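# Weigh parcels, put heavy ones in the letter tray

## Task

The cart's upper shelf holds three parcels that look the same. One or two of them are heavy and the others are far lighter; the motor readings returned after each command grow with the weight being lifted. Each heavy parcel must end up in the letter tray on the desk, entirely within its walls when viewed from above. Each light parcel must end up on the cart's upper shelf, within its rim. The robot must not fall over or finish leaning, or the task fails.

## Robot and tools

ROBOT. A Stretch-style mobile robot with one arm: an omni-wheel base, a lift that slides up a mast, an arm that telescopes forward, a wrist with yaw, pitch and roll, and a five-finger hand. It stands about 1.6 m tall, and no part of the base's edge is more than 0.23 m from the base origin. Something may occasionally nudge a loose object.

FRAMES. Base frame: origin on the floor below the base centre, x ahead, y to the left, z up, in metres. hand_pose is reported in this frame for the hand point, which sits 0.045 m in front of the palm; the printed value may be slightly wrong. Odometry frame: where the base frame was at the start. base_odometry comes only from wheel counts, so slip is counted as travel; heading is in rad, from -3.142 to 3.142, left positive.

move. One action per call. Movement arguments:
- base: an object with a single offset from where the base last reported itself: translate_m (metres, ahead positive, -2 to 2), strafe_m (metres, sideways, left positive, -2 to 2) or rotate_rad (radians, turning left/counter-clockwise positive, -3.2 to 3.2). translate_m and strafe_m may be combined for a straight diagonal with no turning; rotate_rad goes alone.
- joints: an object of absolute targets keyed by joint name (there is one arm, so one set). lift_m 0 to 1.2 m; arm_m 0 to 0.55 m of extension; wrist_yaw_rad -1.134 to 4.276 (0 ahead, positive to the left, 3.14 folded back); wrist_pitch_rad -1.117 to 4.259 (0 level, 1.57 pointing down); wrist_roll_rad -1.117 to 4.259 (0 palm up, 1.57 palm to the robot's right, 3.14 palm down). Fingers hand_little, hand_ring, hand_middle, hand_index and hand_thumb_bend run from -1 (curled/bent) to +1 (straight); hand_thumb_turn runs from -1 (opposite the fingers, in front of the palm) to +1 (beside the palm). hand_force_limit (-1 to 1) is a setting: closing stops when the fingertip load reaches roughly 0 N at -1 up to 10 N at +1 (15 N for the thumb). hand_speed (-0.96 to 1) is also a setting; it starts at -0.8, and -0.94 or lower gives a soft grip. Out-of-range joint targets are clipped and reported; other bad values are refused.
- pace: "slow", "default", "fast" or "max". speeds: per-joint top speed for wrist joints, lift_m and arm_m, overriding pace. A high lift slows the base.
- contact_limits: 0 to 1 (default 0.5) for arm_m, lift_m, translate_m, strafe_m, rotate_rad, given only alongside that same command; how hard the motion may push before halting.
- end_of_arm: "enable_torque", sent by itself, revives wrist motors that shut off.
- cameras: list from head_camera, head_left_camera, head_right_camera, wrist_camera, all. blocking: true (default) waits until everything rests; false returns in about half a second while motion continues.
A finger motor only starts when its own target changes by 0.002 or more. To grip harder, raise hand_force_limit and send a more-closed target; to release, send a more-open one.

Other tools: wait(seconds 0 to 10, cameras); stop(cameras) brakes all your running motions; zoom_image(camera, region [x0,y0,x1,y1] in pixels, at most 504 by 504) enlarges the latest image; show_instructions shows the reference page; finished_scene(scene: the current scene number) ends the scene, which must then stay solved on its own.

RESULTS. "move" reads done or the worst status. base_status and joint_status: done, moving, off_target, contact_stop, time_out, limit_stop_at_own_body, limit_stop_at_tilt (lean over 6 degrees; lift, arm and wheels go slack), torque_fault. on_its_own lists things the robot did unbidden, such as slack joints. motor_effort: percent of maximum, positive toward larger joint values, peak of the last action in brackets. servo_current: wrist servo current in mA, peak in brackets. hand_stopped_by: little, ring, middle, index, thumb_bend, thumb_turn as moving, target, force, stalled or fault. The *_load_n values are fingertip loads in N (positive pushed open); a lost grip drops them near 0. lidar_m: 12 distances in metres, 30-degree sectors counter-clockwise from straight ahead (4th left, 7th behind, 10th right); "-" means nothing seen or under 0.25 m. wrist_depth_mm: 7x7 grid of depths, 100 to 2000 mm. base_tilt in degrees (forward, right). turned_by_wheels vs turned_by_imu differing by over about 0.1 rad in a move hints at a hit or slip.

WEIGHING. Lift each parcel a little and compare the lift's motor_effort peak and the wrist_pitch_rad servo_current peak; heavier parcels read higher, and after raising to level wrist_pitch_rad reads slightly larger.

HAND. With the thumb turned in front, the hand wraps objects 0.035 to 0.065 m thick. The wrist camera sits behind the palm heel and can strike things. wrist_camera views along the fingers; it is inverted when the palm faces down.

CAMERAS. head_camera (420x560) on the mast top looks ahead and down; turn the base to aim it. head_left_camera and head_right_camera (420x672 fisheyes) look more steeply and show base and arm.

AVOID. Driving, turning or braking with over 1 kg held and arm_m above 0.2, especially fast; strong pushes or pulls with a high hand. When lifting a load keep the lift's contact limit at least 0.3 for 2 kg or 0.15 for 1 kg. Self-contact: hand over the base with lift_m below about 0.25 (0.45 pointing down), tilting up while rolled or turned right, wrist folded back while tilting or rolling. Avoid drops, releasing moving objects, slams, hitting fixed or heavy things, overloading fingers and torque faults. A refused or unexpectedly stopped move cancels the reply's later move, wait and finished_scene calls.

Each tool is called after "Request:" as name(argument=value, ...), one argument or row to a line, values as JSON.

Reference images:

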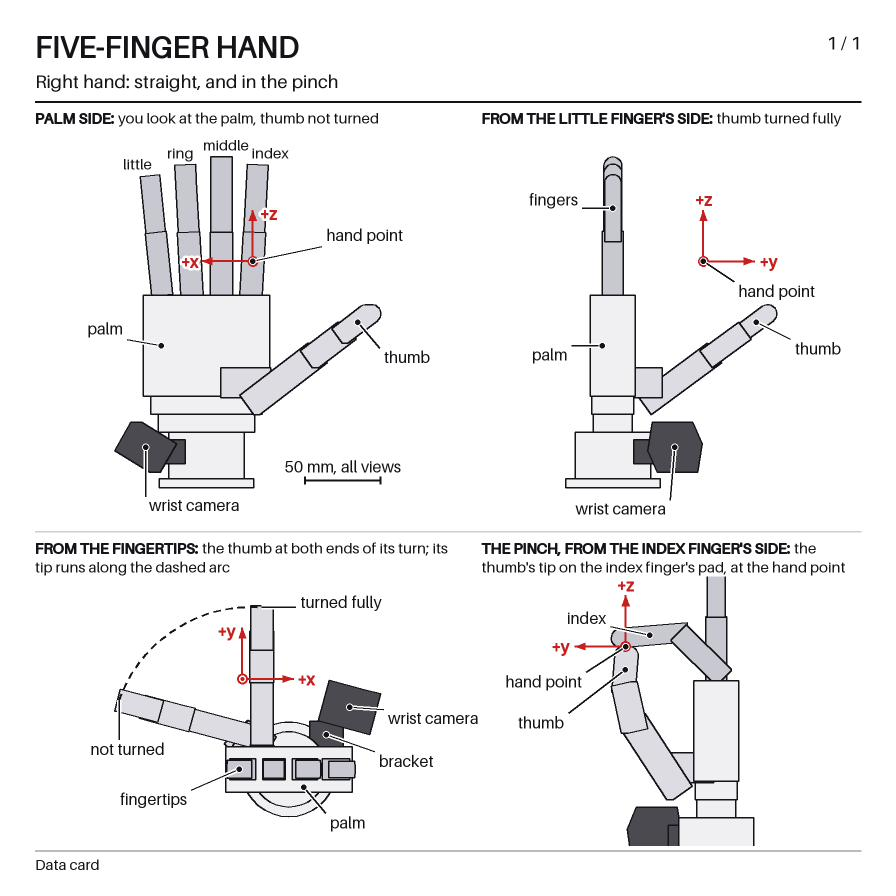

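## Session

Request:
move(
)

Scene clock: 0.00 s.
base_odometry: x=+0.000 y=+0.000 heading=+0.000
turned_by_wheels: +0.000
turned_by_imu: +0.000
base_tilt: forward=+0.6 right=+0.6
lidar_m: 1.63 1.59 1.94 1.66 1.24 1.33 1.64 1.67 2.02 1.77 1.76 1.87
base_status: not commanded
joint_positions: lift_m=+0.263 arm_m=+0.003 wrist_yaw_rad=+3.121 wrist_pitch_rad=+0.004 wrist_roll_rad=+0.000 hand_little=+1.000 hand_ring=+1.000 hand_middle=+1.000 hand_index=+1.000 hand_thumb_turn=+1.000 hand_thumb_bend=+1.000 hand_force_limit=+0.000 hand_speed=-0.800
joint_status: not commanded
measured_speeds: all 0
hand_stopped_by: target,target,target,target,target,target
little_load_n: 0.0
ring_load_n: 0.0
middle_load_n: 0.0
index_load_n: 0.0
thumb_bend_load_n: 0.0
thumb_turn_load_n: 0.0
motor_effort: lift_m=+24 arm_m=-4 wheel_0=+1 wheel_1=+1 wheel_2=-1
servo_current: wrist_yaw_rad=39 wrist_pitch_rad=46 wrist_roll_rad=39
hand_pose: x=-0.0457 y=+0.1229 z=+0.5010 quat_wxyz=(-0.494, -0.496, +0.506, +0.504) (m; base frame)
wrist_depth_mm: - - - - - - - / - 138 - - - - - / - 139 205 - - - - / 136 147 253 - - - - / - - - - - - - / 1430 1499 172 185 1983 - - / 1060 - - - - - -
pictures: head_camera, head_left_camera, head_right_camera, wrist_camera

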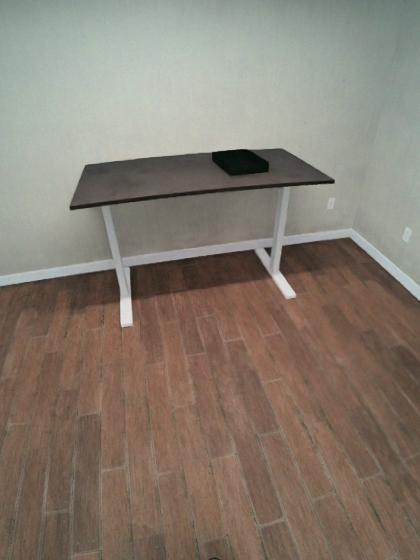

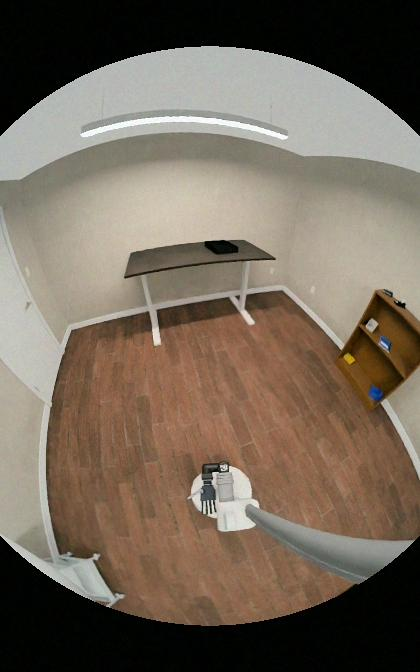

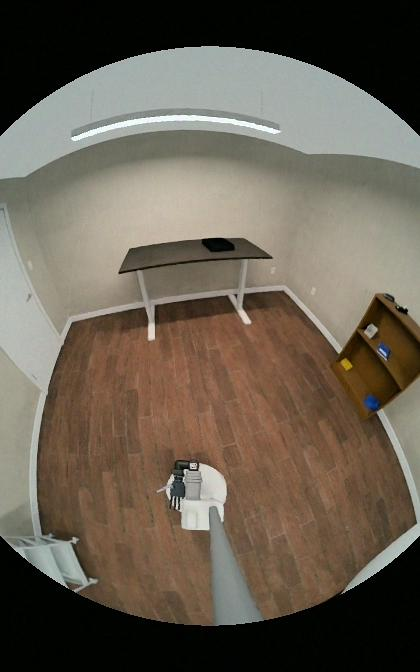

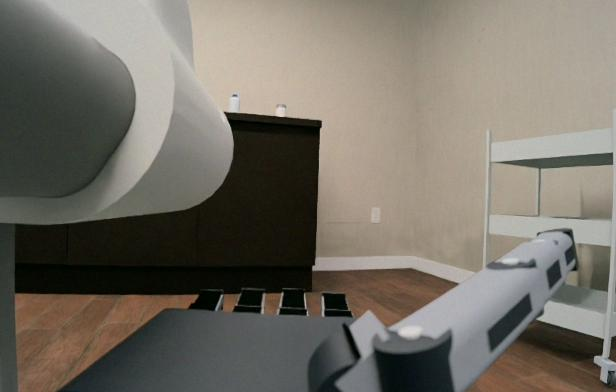

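Request:
move(
  base={"rotate_rad": 2.25},
  cameras=["all"],
)

Scene clock: 4.77 s.
move: done
base_odometry: x=+0.000 y=+0.000 heading=+2.250
turned_by_wheels: +2.250
turned_by_imu: +2.258
base_tilt: forward=+0.6 right=+0.7
lidar_m: 1.26 1.41 1.64 1.69 2.20 1.74 1.80 1.74 1.62 1.67 1.79 1.65
base_status: done
joint_positions: lift_m=+0.263 arm_m=+0.003 wrist_yaw_rad=+3.121 wrist_pitch_rad=+0.004 wrist_roll_rad=+0.000 hand_little=+1.000 hand_ring=+1.000 hand_middle=+1.000 hand_index=+1.000 hand_thumb_turn=+1.000 hand_thumb_bend=+1.000 hand_force_limit=+0.000 hand_speed=-0.800
joint_status: not commanded
measured_speeds: all 0
hand_stopped_by: target,target,target,target,target,target
little_load_n: -0.5
ring_load_n: 0.0
middle_load_n: 0.0
index_load_n: 0.0
thumb_bend_load_n: 0.0
thumb_turn_load_n: 0.0
motor_effort: lift_m=+24(24) arm_m=-4(4) wheel_0=+1(7) wheel_1=+0(10) wheel_2=-1(11)
servo_current: wrist_yaw_rad=46(72) wrist_pitch_rad=33(52) wrist_roll_rad=39(52)
hand_pose: x=-0.0457 y=+0.1229 z=+0.5010 quat_wxyz=(-0.494, -0.496, +0.506, +0.504) (m; base frame)
wrist_depth_mm: - 139 - - - - - / - 139 - - - - - / - 139 218 - - - - / 136 151 - - - - - / - - - - - - - / 1464 1537 1576 204 1808 - - / 1042 - - - - - -
pictures: head_camera, head_left_camera, head_right_camera, wrist_camera

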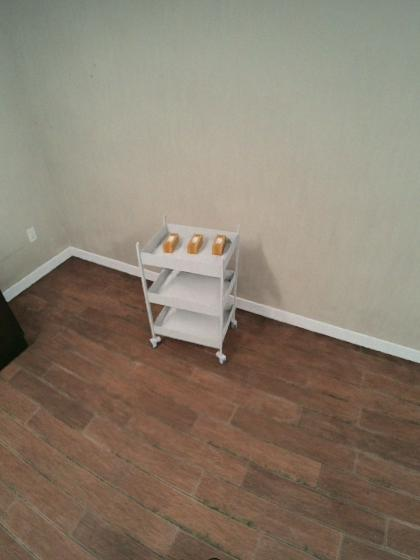

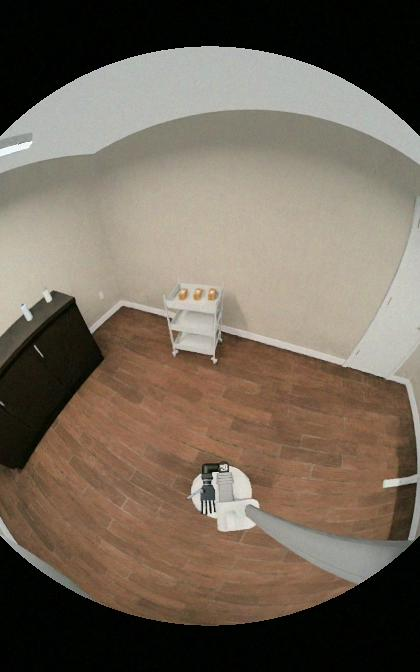

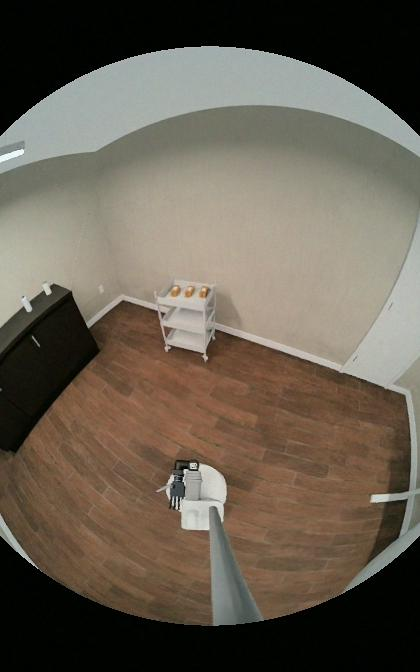

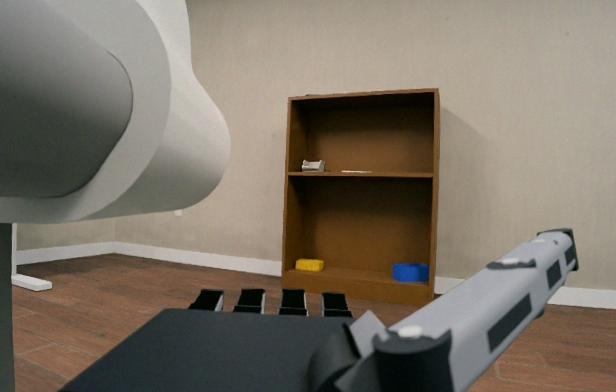

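Request:
zoom_image(
  camera="head_camera",
  region=[120, 200, 260, 380],
)

Scaled by 2.800 from the camera's 420x560 image, which has a finer 1200x1600 frame.

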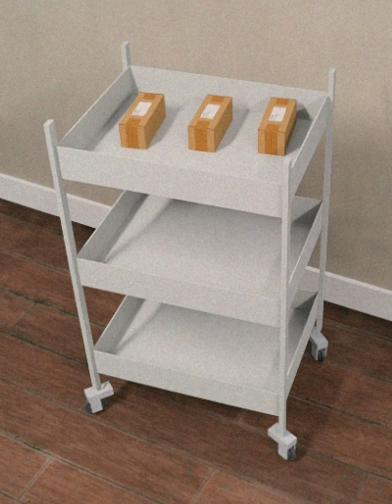

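Request:
move(
  base={"rotate_rad": -0.126},
  joints={"lift_m": 0.85},
  cameras=[],
)

Request:
move(
  base={"translate_m": 0.5, "strafe_m": 0.3},
  joints={"wrist_yaw_rad": 0.0},
  cameras=["head_camera", "head_left_camera", "head_right_camera"],
)

Scene clock: 75.97 s.
move: done
base_odometry: x=+0.000 y=+0.000 heading=+2.124
turned_by_wheels: -0.126
turned_by_imu: -0.124
base_tilt: forward=+0.6 right=+0.7
lidar_m: 1.23 1.35 1.65 1.68 2.36 1.77 1.78 1.82 1.63 1.64 1.87 1.65
base_status: done
joint_positions: lift_m=+0.849 arm_m=+0.003 wrist_yaw_rad=+3.121 wrist_pitch_rad=+0.004 wrist_roll_rad=+0.000 hand_little=+1.000 hand_ring=+1.000 hand_middle=+1.000 hand_index=+1.000 hand_thumb_turn=+1.000 hand_thumb_bend=+1.000 hand_force_limit=+0.000 hand_speed=-0.800
joint_status: all done
measured_speeds: all 0
hand_stopped_by: target,target,target,target,target,target
little_load_n: 0.0
ring_load_n: 0.0
middle_load_n: 0.0
index_load_n: 0.0
thumb_bend_load_n: 0.0
thumb_turn_load_n: 0.0
motor_effort: lift_m=+29(32) arm_m=-4(4) wheel_0=+0(4) wheel_1=+1(7) wheel_2=+1(7)
servo_current: wrist_yaw_rad=46(65) wrist_pitch_rad=33(59) wrist_roll_rad=26(52)
hand_pose: x=-0.0457 y=+0.1229 z=+1.0870 quat_wxyz=(-0.494, -0.496, +0.506, +0.504) (m; base frame)
wrist_depth_mm: - 139 - - - - - / - 138 - - - - - / - 139 220 - - - - / 136 151 - - - - - / - - - - - - - / - - - 208 - - - / - - - - - - -
pictures: none
No camera images: "cameras" was empty.

Scene clock: 79.23 s.
move: done
base_odometry: x=-0.518 y=+0.268 heading=+2.124
turned_by_wheels: +0.000
turned_by_imu: +0.001
base_tilt: forward=+0.6 right=+0.7
lidar_m: 0.75 0.85 1.19 1.22 1.51 2.44 2.17 2.39 2.05 2.31 1.45 1.28
base_status: done
joint_positions: lift_m=+0.850 arm_m=+0.003 wrist_yaw_rad=+0.002 wrist_pitch_rad=+0.004 wrist_roll_rad=+0.000 hand_little=+1.000 hand_ring=+1.000 hand_middle=+1.000 hand_index=+1.000 hand_thumb_turn=+1.000 hand_thumb_bend=+1.000 hand_force_limit=+0.000 hand_speed=-0.800
joint_status: all done
measured_speeds: all 0
hand_stopped_by: target,target,target,target,target,target
little_load_n: 0.0
ring_load_n: 0.0
middle_load_n: 0.0
index_load_n: 0.0
thumb_bend_load_n: 0.0
thumb_turn_load_n: 0.0
motor_effort: lift_m=+28(29) arm_m=-4(4) wheel_0=+0(3) wheel_1=+1(12) wheel_2=+1(11)
servo_current: wrist_yaw_rad=39(117) wrist_pitch_rad=39(52) wrist_roll_rad=46(52)
hand_pose: x=+0.3953 y=-0.1179 z=+1.0870 quat_wxyz=(+0.499, +0.501, +0.501, +0.499) (m; base frame)
wrist_depth_mm: - - - - - - - / - - - - - - - / - - - - - - - / - - - - - - - / - - - - - - - / - - 167 136 - - - / - - - - - - -
pictures: head_camera, head_left_camera, head_right_camera

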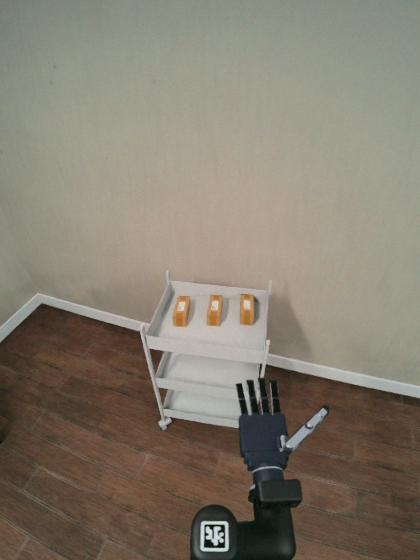

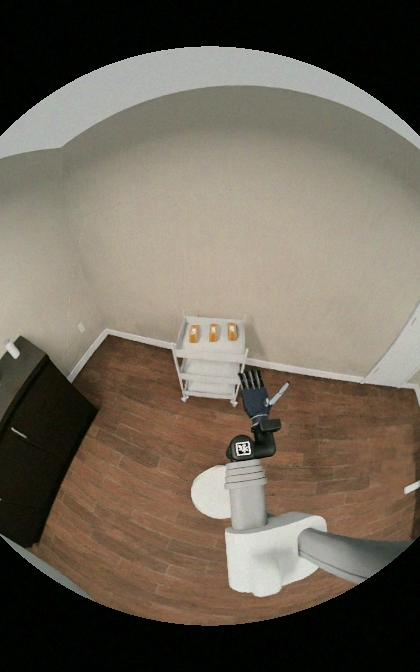

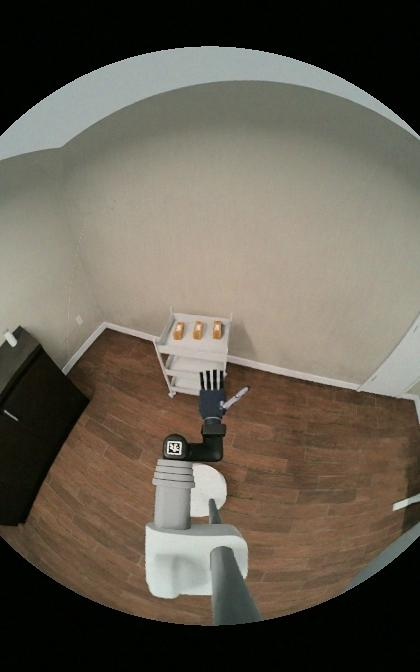

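Request:
zoom_image(
  camera="head_camera",
  region=[130, 260, 290, 440],
)

Scaled by 2.800 from the camera's 420x560 image, which has a finer 1200x1600 frame.

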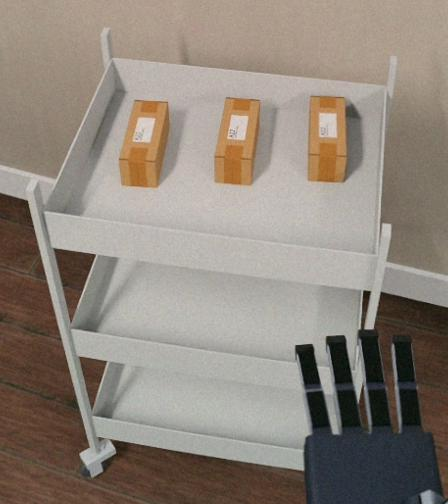

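Request:
move(
  base={"rotate_rad": -0.16},
  joints={"wrist_roll_rad": 3.14},
  cameras=[],
)

Request:
move(
  base={"translate_m": 0.25, "strafe_m": 0.157},
  joints={"wrist_yaw_rad": 1.57},
  cameras=["all"],
)

Scene clock: 106.13 s.
move: done
base_odometry: x=-0.518 y=+0.268 heading=+1.964
turned_by_wheels: -0.160
turned_by_imu: -0.158
base_tilt: forward=+0.7 right=+0.6
lidar_m: 0.75 0.79 1.20 1.20 1.35 2.47 2.18 2.38 2.08 2.07 1.61 1.28
base_status: done
joint_positions: lift_m=+0.850 arm_m=+0.003 wrist_yaw_rad=+0.001 wrist_pitch_rad=+0.004 wrist_roll_rad=+3.138 hand_little=+1.000 hand_ring=+1.000 hand_middle=+1.000 hand_index=+1.000 hand_thumb_turn=+1.000 hand_thumb_bend=+1.000 hand_force_limit=+0.000 hand_speed=-0.800
joint_status: all done
measured_speeds: all 0
hand_stopped_by: target,target,target,target,target,target
little_load_n: 0.0
ring_load_n: 0.0
middle_load_n: 0.0
index_load_n: 0.0
thumb_bend_load_n: 0.0
thumb_turn_load_n: 0.0
motor_effort: lift_m=+28(28) arm_m=-4(4) wheel_0=+0(5) wheel_1=+1(7) wheel_2=+1(9)
servo_current: wrist_yaw_rad=33(65) wrist_pitch_rad=39(65) wrist_roll_rad=39(111)
hand_pose: x=+0.3947 y=-0.0567 z=+0.9666 quat_wxyz=(-0.498, +0.502, -0.500, +0.500) (m; base frame)
wrist_depth_mm: - - - - - - - / - - - 750 759 732 - / - - - - - - - / - - - - - - - / - - - - - - - / - - 167 136 - - - / - - - - - - -
pictures: none
No camera images: "cameras" was empty.

Scene clock: 108.47 s.
move: done
base_odometry: x=-0.759 y=+0.439 heading=+1.964
turned_by_wheels: +0.000
turned_by_imu: +0.000
base_tilt: forward=+0.6 right=+0.6
lidar_m: 0.49 0.52 1.68 1.00 1.11 1.86 2.49 2.64 2.28 2.30 1.36 0.54
base_status: done
joint_positions: lift_m=+0.850 arm_m=+0.003 wrist_yaw_rad=+1.568 wrist_pitch_rad=+0.004 wrist_roll_rad=+3.138 hand_little=+1.000 hand_ring=+1.000 hand_middle=+1.000 hand_index=+1.000 hand_thumb_turn=+1.000 hand_thumb_bend=+1.000 hand_force_limit=+0.000 hand_speed=-0.800
joint_status: all done
measured_speeds: all 0
hand_stopped_by: target,target,target,target,target,target
little_load_n: 0.0
ring_load_n: 0.0
middle_load_n: 0.0
index_load_n: 0.0
thumb_bend_load_n: 0.0
thumb_turn_load_n: 0.0
motor_effort: lift_m=+27(28) arm_m=-4(4) wheel_0=-2(3) wheel_1=+1(12) wheel_2=+1(12)
servo_current: wrist_yaw_rad=46(117) wrist_pitch_rad=33(65) wrist_roll_rad=39(52)
hand_pose: x=+0.2308 y=+0.2211 z=+0.9667 quat_wxyz=(-0.706, +0.709, +0.000, +0.002) (m; base frame)
wrist_depth_mm: - - - - - - - / - - - 1281 - 1118 - / - - - 1042 - 1118 - / - - - - - - - / - - - - - - - / - - 167 136 - - - / - - - - - - -
pictures: head_camera, head_left_camera, head_right_camera, wrist_camera

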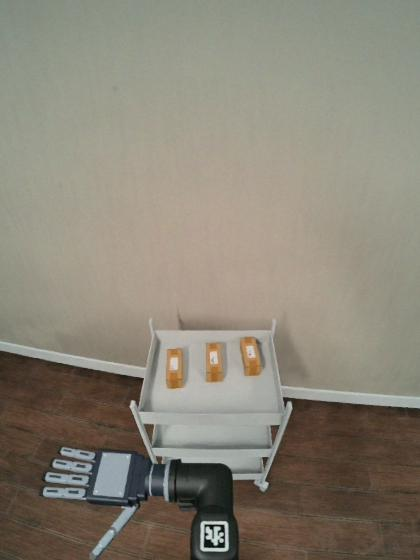

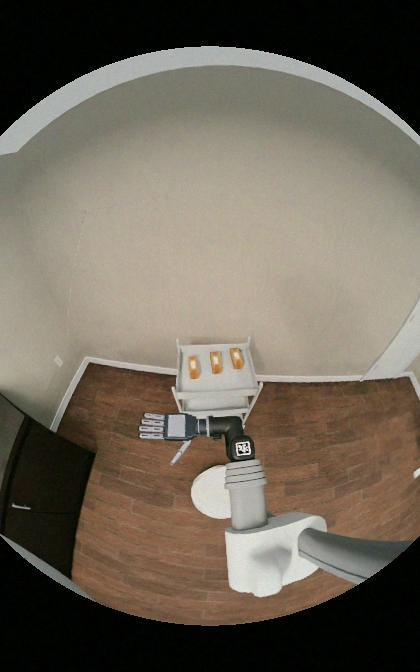

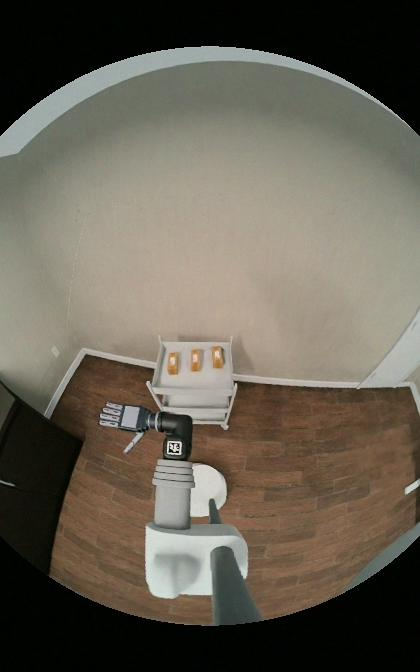

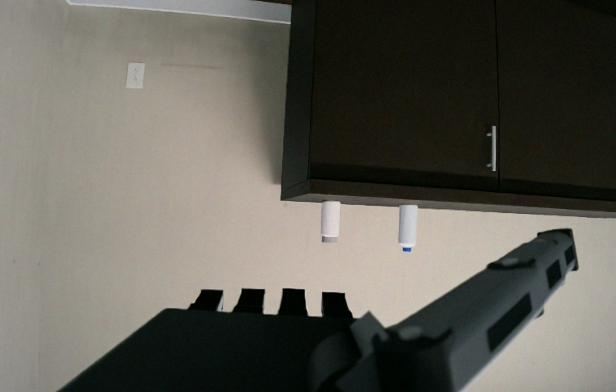

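Request:
zoom_image(
  camera="head_camera",
  region=[120, 300, 310, 500],
)

Request:
move(
  joints={"wrist_pitch_rad": 1.57, "wrist_yaw_rad": 0},
  cameras=["head_camera", "wrist_camera"],
)

Scaled by 2.520 from the camera's 420x560 image, which has a finer 1200x1600 frame.

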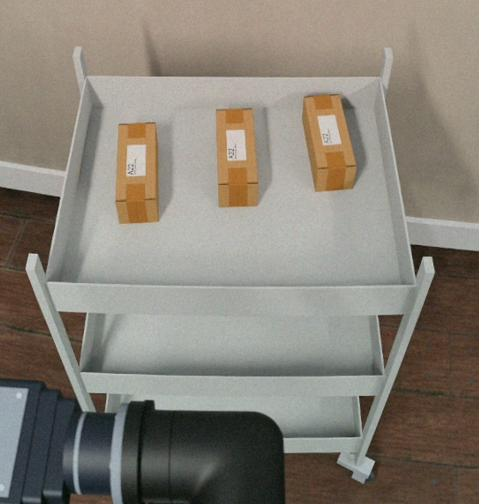

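Scene clock: 113.27 s.
move: done
base_odometry: x=-0.759 y=+0.439 heading=+1.965
turned_by_wheels: +0.000
turned_by_imu: +0.002
base_tilt: forward=+0.6 right=+0.7
lidar_m: 0.50 0.53 1.69 0.99 1.13 1.88 2.48 2.60 2.29 2.29 1.33 0.52
base_status: not commanded
joint_positions: lift_m=+0.850 arm_m=+0.003 wrist_yaw_rad=+0.002 wrist_pitch_rad=+1.568 wrist_roll_rad=+3.138 hand_little=+1.000 hand_ring=+1.000 hand_middle=+1.000 hand_index=+1.000 hand_thumb_turn=+1.000 hand_thumb_bend=+1.000 hand_force_limit=+0.000 hand_speed=-0.800
joint_status: all done
measured_speeds: all 0
hand_stopped_by: target,target,target,target,target,target
little_load_n: 0.0
ring_load_n: 0.0
middle_load_n: 0.0
index_load_n: 0.0
thumb_bend_load_n: 0.0
thumb_turn_load_n: 0.0
motor_effort: lift_m=+27(27) arm_m=-4(4) wheel_0=-1(2) wheel_1=+1(2) wheel_2=+1(1)
servo_current: wrist_yaw_rad=65(124) wrist_pitch_rad=39(72) wrist_roll_rad=39(52)
hand_pose: x=+0.1140 y=-0.0569 z=+0.8062 quat_wxyz=(-0.001, +0.709, -0.705, +0.001) (m; base frame)
wrist_depth_mm: 960 960 976 991 991 1008 1008 / 960 976 976 597 991 1008 1008 / 946 976 976 - - 1008 1008 / 960 960 960 - 991 991 1008 / 946 960 960 976 976 976 - / 946 946 946 202 991 - - / 960 - - - - - -
pictures: head_camera, wrist_camera

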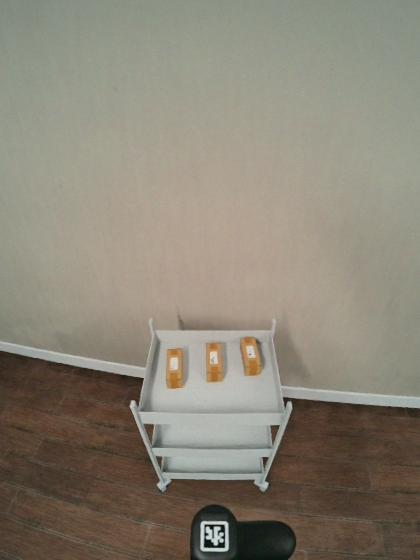

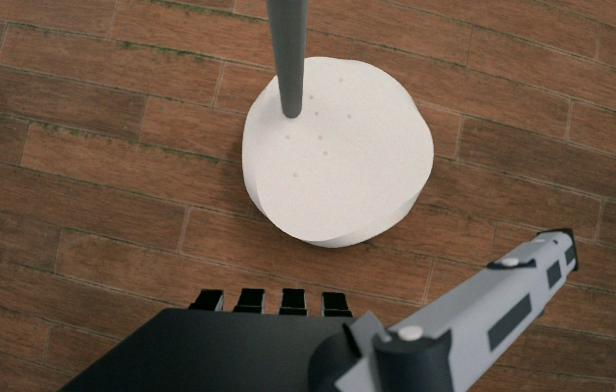

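Request:
move(
  joints={"lift_m": 1.15},
)

Request:
move(
  joints={"arm_m": 0.40},
  cameras=["all"],
)

Scene clock: 155.60 s.
move: done
base_odometry: x=-0.759 y=+0.439 heading=+1.965
turned_by_wheels: +0.000
turned_by_imu: +0.002
base_tilt: forward=+0.6 right=+0.6
lidar_m: 0.48 0.53 1.69 1.02 1.14 1.85 2.64 2.58 2.26 2.27 1.34 0.54
base_status: not commanded
joint_positions: lift_m=+1.149 arm_m=+0.003 wrist_yaw_rad=+0.002 wrist_pitch_rad=+1.568 wrist_roll_rad=+3.138 hand_little=+1.000 hand_ring=+1.000 hand_middle=+1.000 hand_index=+1.000 hand_thumb_turn=+1.000 hand_thumb_bend=+1.000 hand_force_limit=+0.000 hand_speed=-0.800
joint_status: all done
measured_speeds: all 0
hand_stopped_by: target,target,target,target,target,target
little_load_n: 0.0
ring_load_n: 0.0
middle_load_n: 0.0
index_load_n: 0.0
thumb_bend_load_n: 0.0
thumb_turn_load_n: 0.0
motor_effort: lift_m=+28(32) arm_m=-4(4) wheel_0=-1(1) wheel_1=+1(2) wheel_2=+1(1)
servo_current: wrist_yaw_rad=52(72) wrist_pitch_rad=33(59) wrist_roll_rad=52(52)
hand_pose: x=+0.1140 y=-0.0569 z=+1.1061 quat_wxyz=(-0.001, +0.709, -0.705, +0.001) (m; base frame)
wrist_depth_mm: 1255 1255 1281 1281 1308 1308 1308 / 1255 1281 1281 1308 1281 1308 1308 / 1229 1255 1281 1078 1308 1308 1336 / 1255 1281 1255 - 1308 1336 1308 / 1255 1255 1255 1281 1281 1308 - / 1229 1255 1255 204 1281 - - / 1229 - - - - - -
pictures: none

Scene clock: 157.87 s.
move: done
base_odometry: x=-0.759 y=+0.439 heading=+1.965
turned_by_wheels: +0.000
turned_by_imu: +0.001
base_tilt: forward=+0.6 right=+0.7
lidar_m: 0.49 0.52 1.67 1.02 1.15 1.85 2.65 2.60 2.27 2.61 1.34 0.52
base_status: not commanded
joint_positions: lift_m=+1.149 arm_m=+0.400 wrist_yaw_rad=+0.001 wrist_pitch_rad=+1.568 wrist_roll_rad=+3.138 hand_little=+1.000 hand_ring=+1.000 hand_middle=+1.000 hand_index=+1.000 hand_thumb_turn=+1.000 hand_thumb_bend=+1.000 hand_force_limit=+0.000 hand_speed=-0.800
joint_status: all done
measured_speeds: all 0
hand_stopped_by: target,target,target,target,target,target
little_load_n: 0.0
ring_load_n: 0.0
middle_load_n: 0.0
index_load_n: 0.0
thumb_bend_load_n: 0.0
thumb_turn_load_n: 0.0
motor_effort: lift_m=+28(28) arm_m=+5(8) wheel_0=-1(1) wheel_1=+2(2) wheel_2=+1(1)
servo_current: wrist_yaw_rad=52(65) wrist_pitch_rad=52(59) wrist_roll_rad=39(59)
hand_pose: x=+0.5112 y=-0.0569 z=+1.1061 quat_wxyz=(-0.001, +0.709, -0.705, +0.001) (m; base frame)
wrist_depth_mm: 1255 1281 1281 - 1308 1336 1336 / 1255 1281 1255 1205 1281 1308 1308 / 1255 1255 1281 1255 1281 1308 1308 / 1229 1255 1255 1281 1308 1281 1336 / 1255 1255 1255 - - 603 - / 1255 1255 197 136 - - - / - - - - - - -
pictures: head_camera, head_left_camera, head_right_camera, wrist_camera

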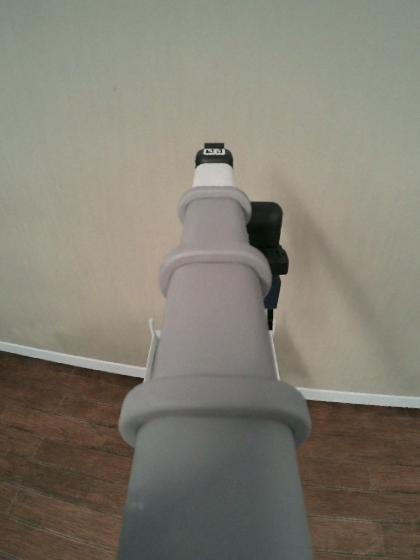

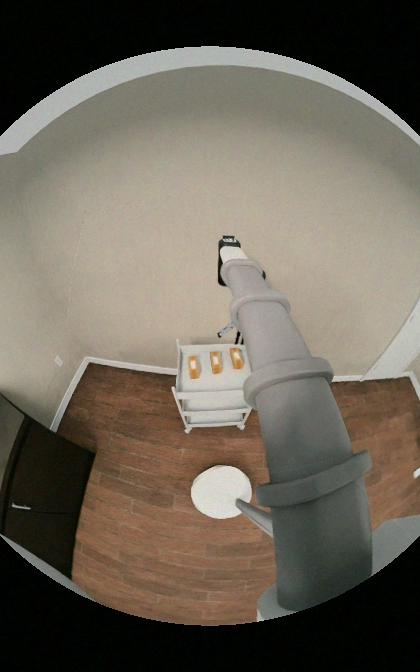

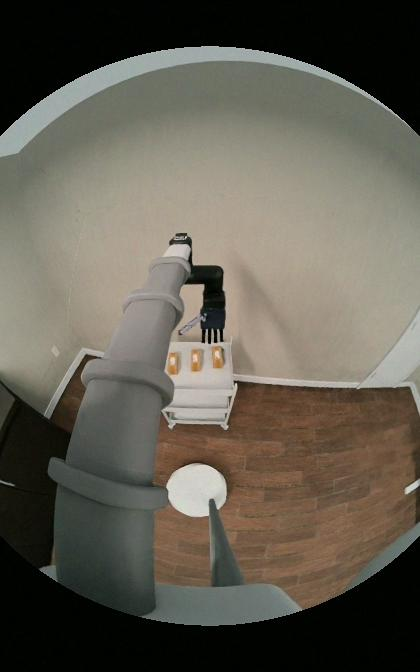

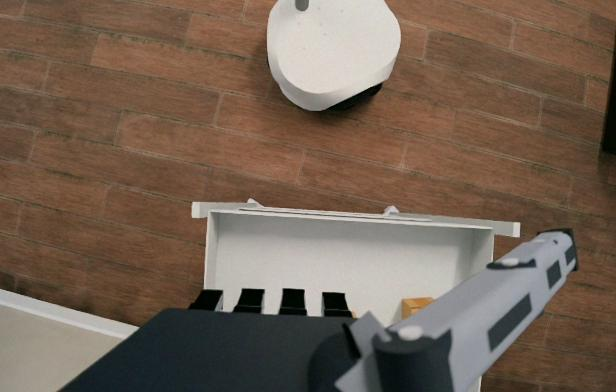

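Request:
move(
  joints={"arm_m": 0.1, "wrist_yaw_rad": 1.57, "wrist_pitch_rad": 0.65},
  cameras=[],
)

Request:
move(
  base={"translate_m": 0.24, "strafe_m": -0.144},
  cameras=["all"],
)

Scene clock: 203.93 s.
move: done
base_odometry: x=-0.759 y=+0.439 heading=+1.965
turned_by_wheels: +0.000
turned_by_imu: +0.002
base_tilt: forward=+0.6 right=+0.7
lidar_m: 0.49 0.51 1.67 1.01 1.13 1.87 2.67 2.64 2.30 2.26 1.34 0.53
base_status: not commanded
joint_positions: lift_m=+1.149 arm_m=+0.100 wrist_yaw_rad=+1.569 wrist_pitch_rad=+0.658 wrist_roll_rad=+3.138 hand_little=+1.000 hand_ring=+1.000 hand_middle=+1.000 hand_index=+1.000 hand_thumb_turn=+1.000 hand_thumb_bend=+1.000 hand_force_limit=+0.000 hand_speed=-0.800
joint_status: all done
measured_speeds: all 0
hand_stopped_by: target,target,target,target,target,target
little_load_n: 0.0
ring_load_n: 0.0
middle_load_n: 0.0
index_load_n: 0.0
thumb_bend_load_n: -0.5
thumb_turn_load_n: 0.0
motor_effort: lift_m=+28(28) arm_m=-5(10) wheel_0=-1(1) wheel_1=+1(2) wheel_2=+1(1)
servo_current: wrist_yaw_rad=52(98) wrist_pitch_rad=59(124) wrist_roll_rad=39(52)
hand_pose: x=+0.3282 y=+0.1383 z=+1.1447 quat_wxyz=(-0.441, +0.898, +0.001, +0.001) (m; base frame)
wrist_depth_mm: - 1281 1308 1255 1281 1255 1229 / - 1430 1430 1430 1397 1430 1397 / - 1661 1661 1661 1618 1618 1618 / - 1921 1921 1863 - 1576 1808 / - - - 1708 - 1366 - / - - 167 179 - - - / - - - - - - -
pictures: none
No camera images: "cameras" was empty.

Scene clock: 206.20 s.
move: done
base_odometry: x=-0.718 y=+0.716 heading=+1.964
turned_by_wheels: +0.000
turned_by_imu: +0.002
base_tilt: forward=+0.6 right=+0.7
lidar_m: 0.26 0.26 0.41 1.15 1.24 2.01 2.94 2.77 2.23 1.96 1.01 0.78
base_status: done
joint_positions: lift_m=+1.150 arm_m=+0.100 wrist_yaw_rad=+1.569 wrist_pitch_rad=+0.658 wrist_roll_rad=+3.138 hand_little=+1.000 hand_ring=+1.000 hand_middle=+1.000 hand_index=+1.000 hand_thumb_turn=+1.000 hand_thumb_bend=+1.000 hand_force_limit=+0.000 hand_speed=-0.800
joint_status: not commanded
measured_speeds: all 0
hand_stopped_by: target,target,target,target,target,target
little_load_n: 0.0
ring_load_n: 0.0
middle_load_n: 0.0
index_load_n: 0.0
thumb_bend_load_n: 0.0
thumb_turn_load_n: -0.5
motor_effort: lift_m=+27(28) arm_m=-5(5) wheel_0=+1(8) wheel_1=-4(7) wheel_2=-1(13)
servo_current: wrist_yaw_rad=52(91) wrist_pitch_rad=52(65) wrist_roll_rad=46(52)
hand_pose: x=+0.3281 y=+0.1383 z=+1.1448 quat_wxyz=(-0.441, +0.898, +0.001, +0.001) (m; base frame)
wrist_depth_mm: - - 544 - 1255 1255 1229 / - - 1499 654 1430 1397 1366 / - 1661 1661 1661 1661 1618 1618 / - 1863 1921 1983 1708 1808 1863 / - - - - 1499 - - / - - 167 136 - - - / - - - - - - -
pictures: head_camera, head_left_camera, head_right_camera, wrist_camera

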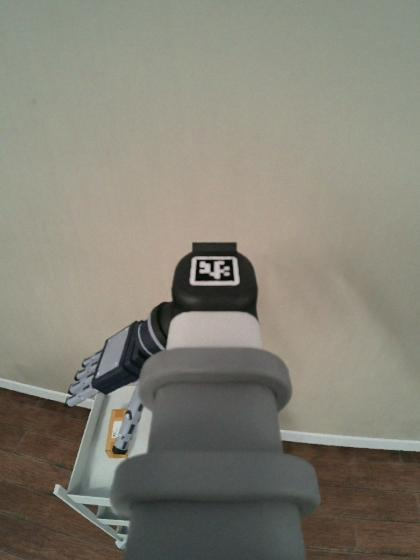

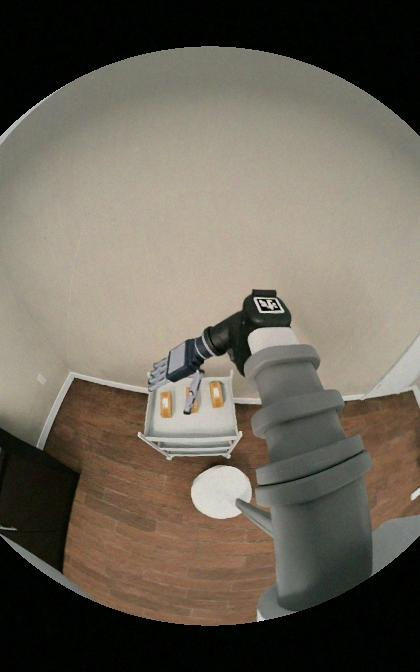

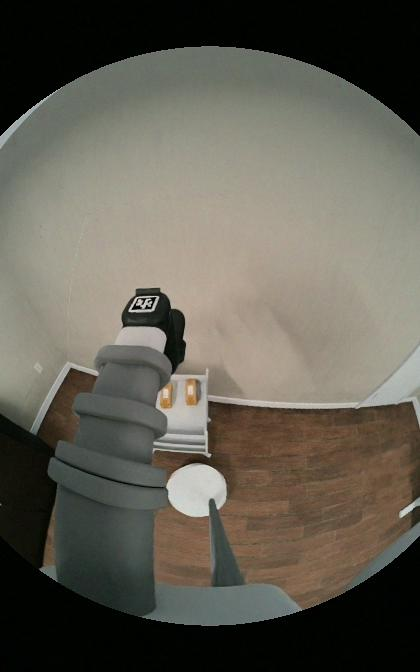

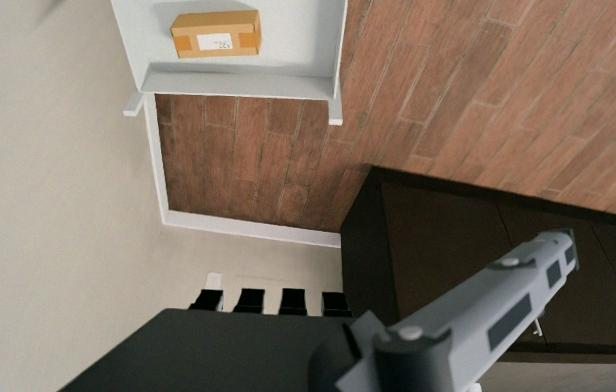

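Request:
move(
  joints={"lift_m": 0.85, "arm_m": 0.30, "hand_thumb_turn": -1, "hand_speed": 0.0},
  cameras=["all"],
)

Scene clock: 213.87 s.
move: done
base_odometry: x=-0.718 y=+0.716 heading=+1.964
turned_by_wheels: +0.000
turned_by_imu: +0.002
base_tilt: forward=+0.7 right=+0.7
lidar_m: 0.25 0.29 0.42 1.12 1.23 2.02 2.93 2.72 2.23 1.99 0.99 0.80
base_status: not commanded
joint_positions: lift_m=+0.851 arm_m=+0.300 wrist_yaw_rad=+1.569 wrist_pitch_rad=+0.657 wrist_roll_rad=+3.138 hand_little=+1.000 hand_ring=+1.000 hand_middle=+1.000 hand_index=+1.000 hand_thumb_turn=-1.000 hand_thumb_bend=+1.000 hand_force_limit=+0.000 hand_speed=+0.000
joint_status: all done
measured_speeds: all 0
hand_stopped_by: target,target,target,target,target,target
little_load_n: -0.5
ring_load_n: 0.0
middle_load_n: 0.0
index_load_n: 0.0
thumb_bend_load_n: 0.0
thumb_turn_load_n: 0.0
motor_effort: lift_m=+16(25) arm_m=+6(10) wheel_0=+1(1) wheel_1=-3(4) wheel_2=+0(1)
servo_current: wrist_yaw_rad=52(78) wrist_pitch_rad=59(65) wrist_roll_rad=39(52)
hand_pose: x=+0.5278 y=+0.1383 z=+0.8457 quat_wxyz=(-0.441, +0.898, +0.001, +0.001) (m; base frame)
wrist_depth_mm: - - 287 243 244 273 - / - - 329 247 251 312 309 / - - 382 362 355 362 351 / - - 1464 - - - - / - - 1708 - - - 1618 / - - 172 - - - - / - - - - - - -
pictures: head_camera, head_left_camera, head_right_camera, wrist_camera

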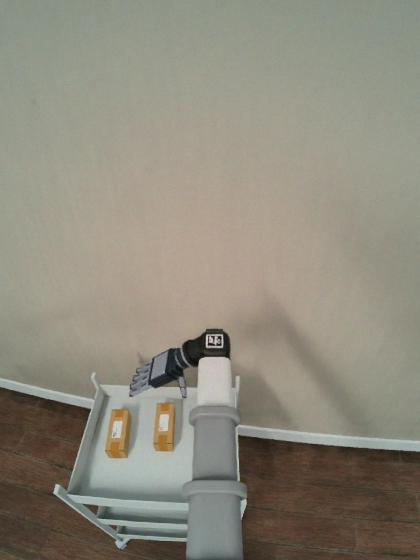

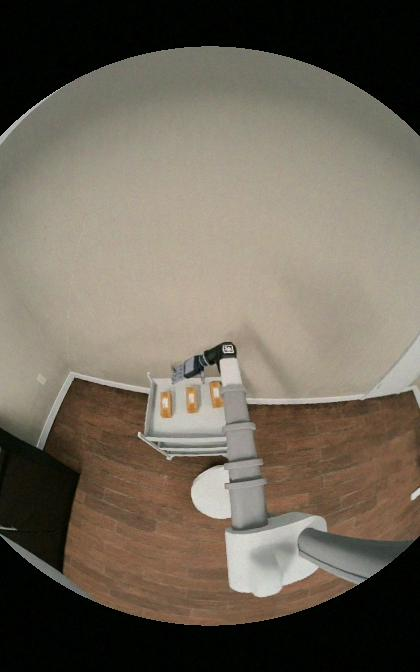

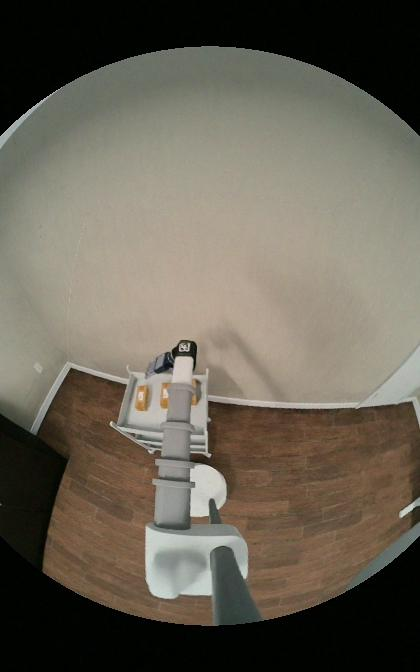

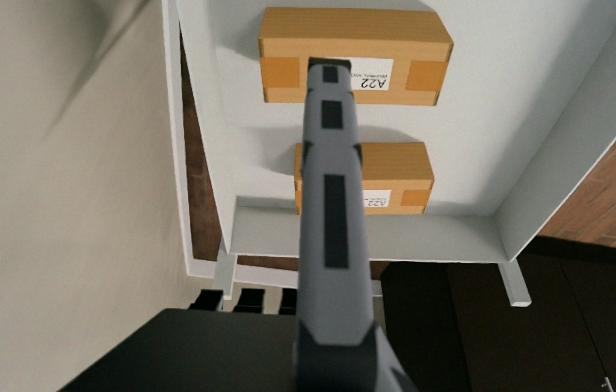

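Request:
zoom_image(
  camera="head_camera",
  region=[50, 310, 250, 510],
)

Request:
zoom_image(
  camera="wrist_camera",
  region=[160, 0, 616, 330],
)

Scaled by 2.520 from the camera's 420x560 image, which has a finer 1200x1600 frame.

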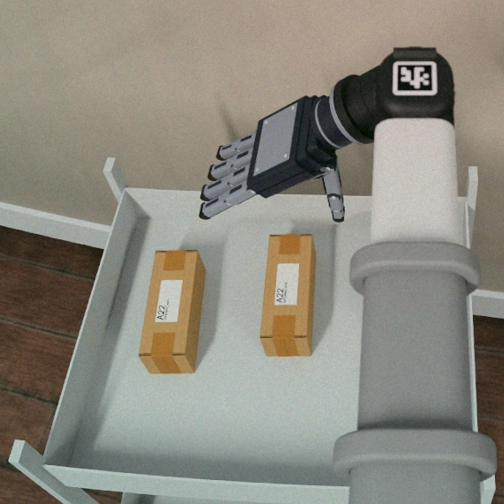

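Scaled by 1.105.

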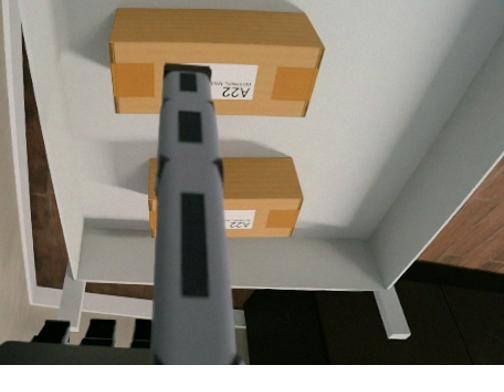

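Request:
move(
  base={"strafe_m": 0.007},
  joints={"lift_m": 0.77, "arm_m": 0.295, "wrist_yaw_rad": 1.64},
  cameras=["head_camera", "wrist_camera"],
)

Request:
zoom_image(
  camera="head_camera",
  region=[50, 340, 250, 540],
)

Scene clock: 249.23 s.
move: done
base_odometry: x=-0.724 y=+0.713 heading=+1.964
turned_by_wheels: +0.000
turned_by_imu: +0.002
base_tilt: forward=+0.6 right=+0.6
lidar_m: 0.26 0.27 0.41 1.13 1.24 2.04 2.93 2.75 2.25 2.01 0.99 0.26
base_status: done
joint_positions: lift_m=+0.771 arm_m=+0.295 wrist_yaw_rad=+1.639 wrist_pitch_rad=+0.657 wrist_roll_rad=+3.138 hand_little=+1.000 hand_ring=+1.000 hand_middle=+1.000 hand_index=+1.000 hand_thumb_turn=-1.000 hand_thumb_bend=+1.000 hand_force_limit=+0.000 hand_speed=+0.000
joint_status: all done
measured_speeds: all 0
hand_stopped_by: target,target,target,target,target,target
little_load_n: 0.0
ring_load_n: 0.0
middle_load_n: 0.0
index_load_n: 0.0
thumb_bend_load_n: 0.0
thumb_turn_load_n: 0.0
motor_effort: lift_m=+16(17) arm_m=-5(7) wheel_0=-1(6) wheel_1=+1(7) wheel_2=+0(2)
servo_current: wrist_yaw_rad=65(72) wrist_pitch_rad=26(65) wrist_roll_rad=39(52)
hand_pose: x=+0.5133 y=+0.1421 z=+0.7658 quat_wxyz=(-0.441, +0.897, +0.032, -0.014) (m; base frame)
wrist_depth_mm: - - 200 198 201 201 - / - - 183 123 186 219 222 / - - 250 190 193 258 257 / - - 312 298 - 309 306 / - - 368 283 - 359 - / - - 199 - - 379 - / - - - - - - -
pictures: head_camera, wrist_camera

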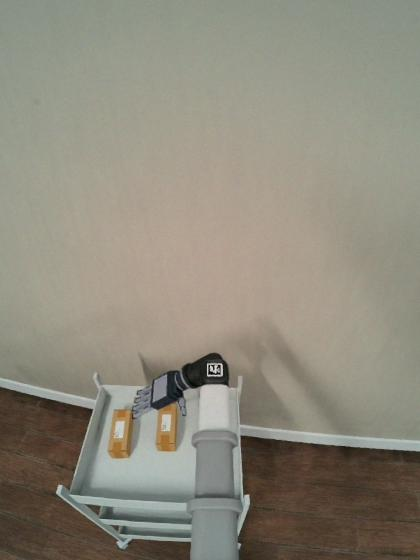

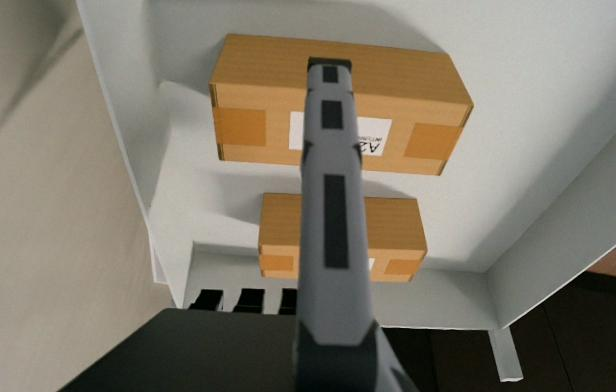

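Scaled by 2.520 from the camera's 420x560 image, which has a finer 1200x1600 frame.

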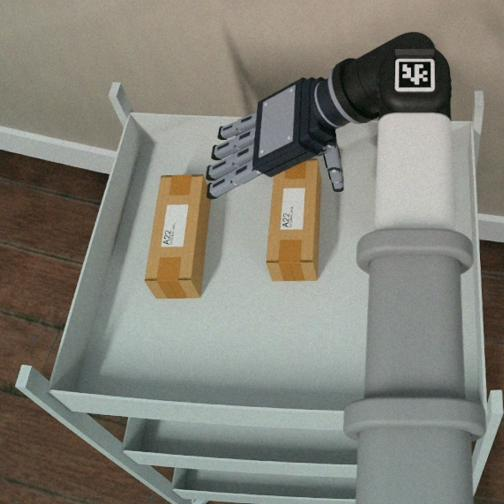

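Request:
move(
  base={"strafe_m": 0.007},
  joints={"lift_m": 0.735, "arm_m": 0.29, "wrist_yaw_rad": 1.60},
  cameras=["head_camera", "wrist_camera"],
)

Request:
zoom_image(
  camera="head_camera",
  region=[100, 360, 230, 490],
)

Scene clock: 272.23 s.
move: done
base_odometry: x=-0.731 y=+0.710 heading=+1.964
turned_by_wheels: +0.000
turned_by_imu: +0.001
base_tilt: forward=+0.7 right=+0.6
lidar_m: 0.26 0.28 0.40 1.13 1.22 2.01 2.75 2.77 2.25 1.97 1.02 0.29
base_status: done
joint_positions: lift_m=+0.736 arm_m=+0.290 wrist_yaw_rad=+1.602 wrist_pitch_rad=+0.657 wrist_roll_rad=+3.138 hand_little=+1.000 hand_ring=+1.000 hand_middle=+1.000 hand_index=+1.000 hand_thumb_turn=-1.000 hand_thumb_bend=+1.000 hand_force_limit=+0.000 hand_speed=+0.000
joint_status: all done
measured_speeds: all 0
hand_stopped_by: target,target,target,target,target,target
little_load_n: 0.0
ring_load_n: 0.0
middle_load_n: 0.0
index_load_n: 0.0
thumb_bend_load_n: 0.0
thumb_turn_load_n: 0.0
motor_effort: lift_m=+16(17) arm_m=-5(7) wheel_0=+2(8) wheel_1=-1(12) wheel_2=+0(5)
servo_current: wrist_yaw_rad=33(78) wrist_pitch_rad=33(65) wrist_roll_rad=46(52)
hand_pose: x=+0.5136 y=+0.1403 z=+0.7308 quat_wxyz=(-0.441, +0.897, +0.015, -0.006) (m; base frame)
wrist_depth_mm: - 169 169 169 167 165 - / - 189 171 154 171 179 - / - - 155 150 153 157 212 / - - 183 177 - 253 252 / - - 317 267 - 310 296 / - - 198 - - 359 - / - - - - - 338 -
pictures: head_camera, wrist_camera

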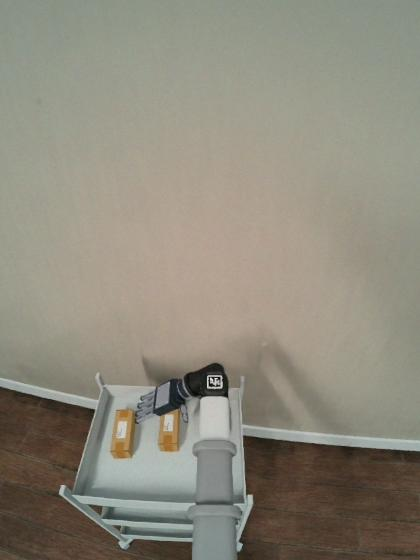

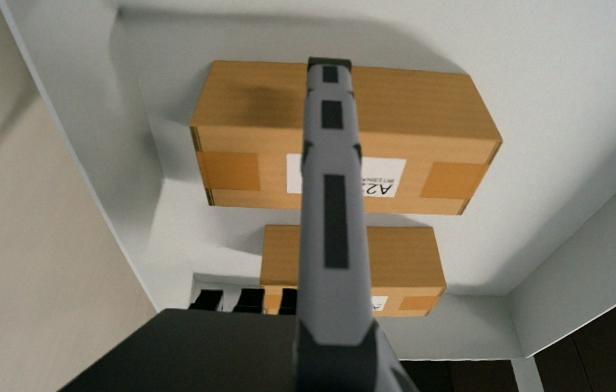

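Scaled by 3.877 from the camera's 420x560 image, which has a finer 1200x1600 frame.

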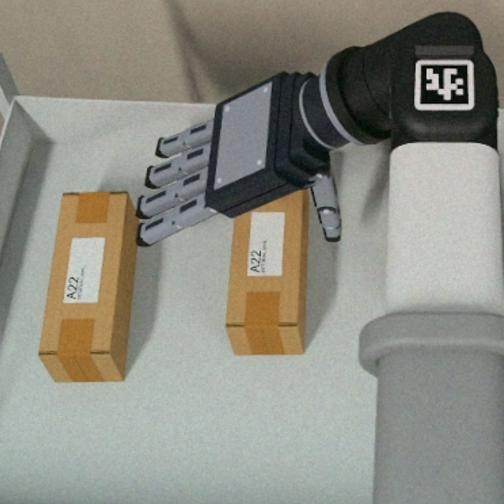

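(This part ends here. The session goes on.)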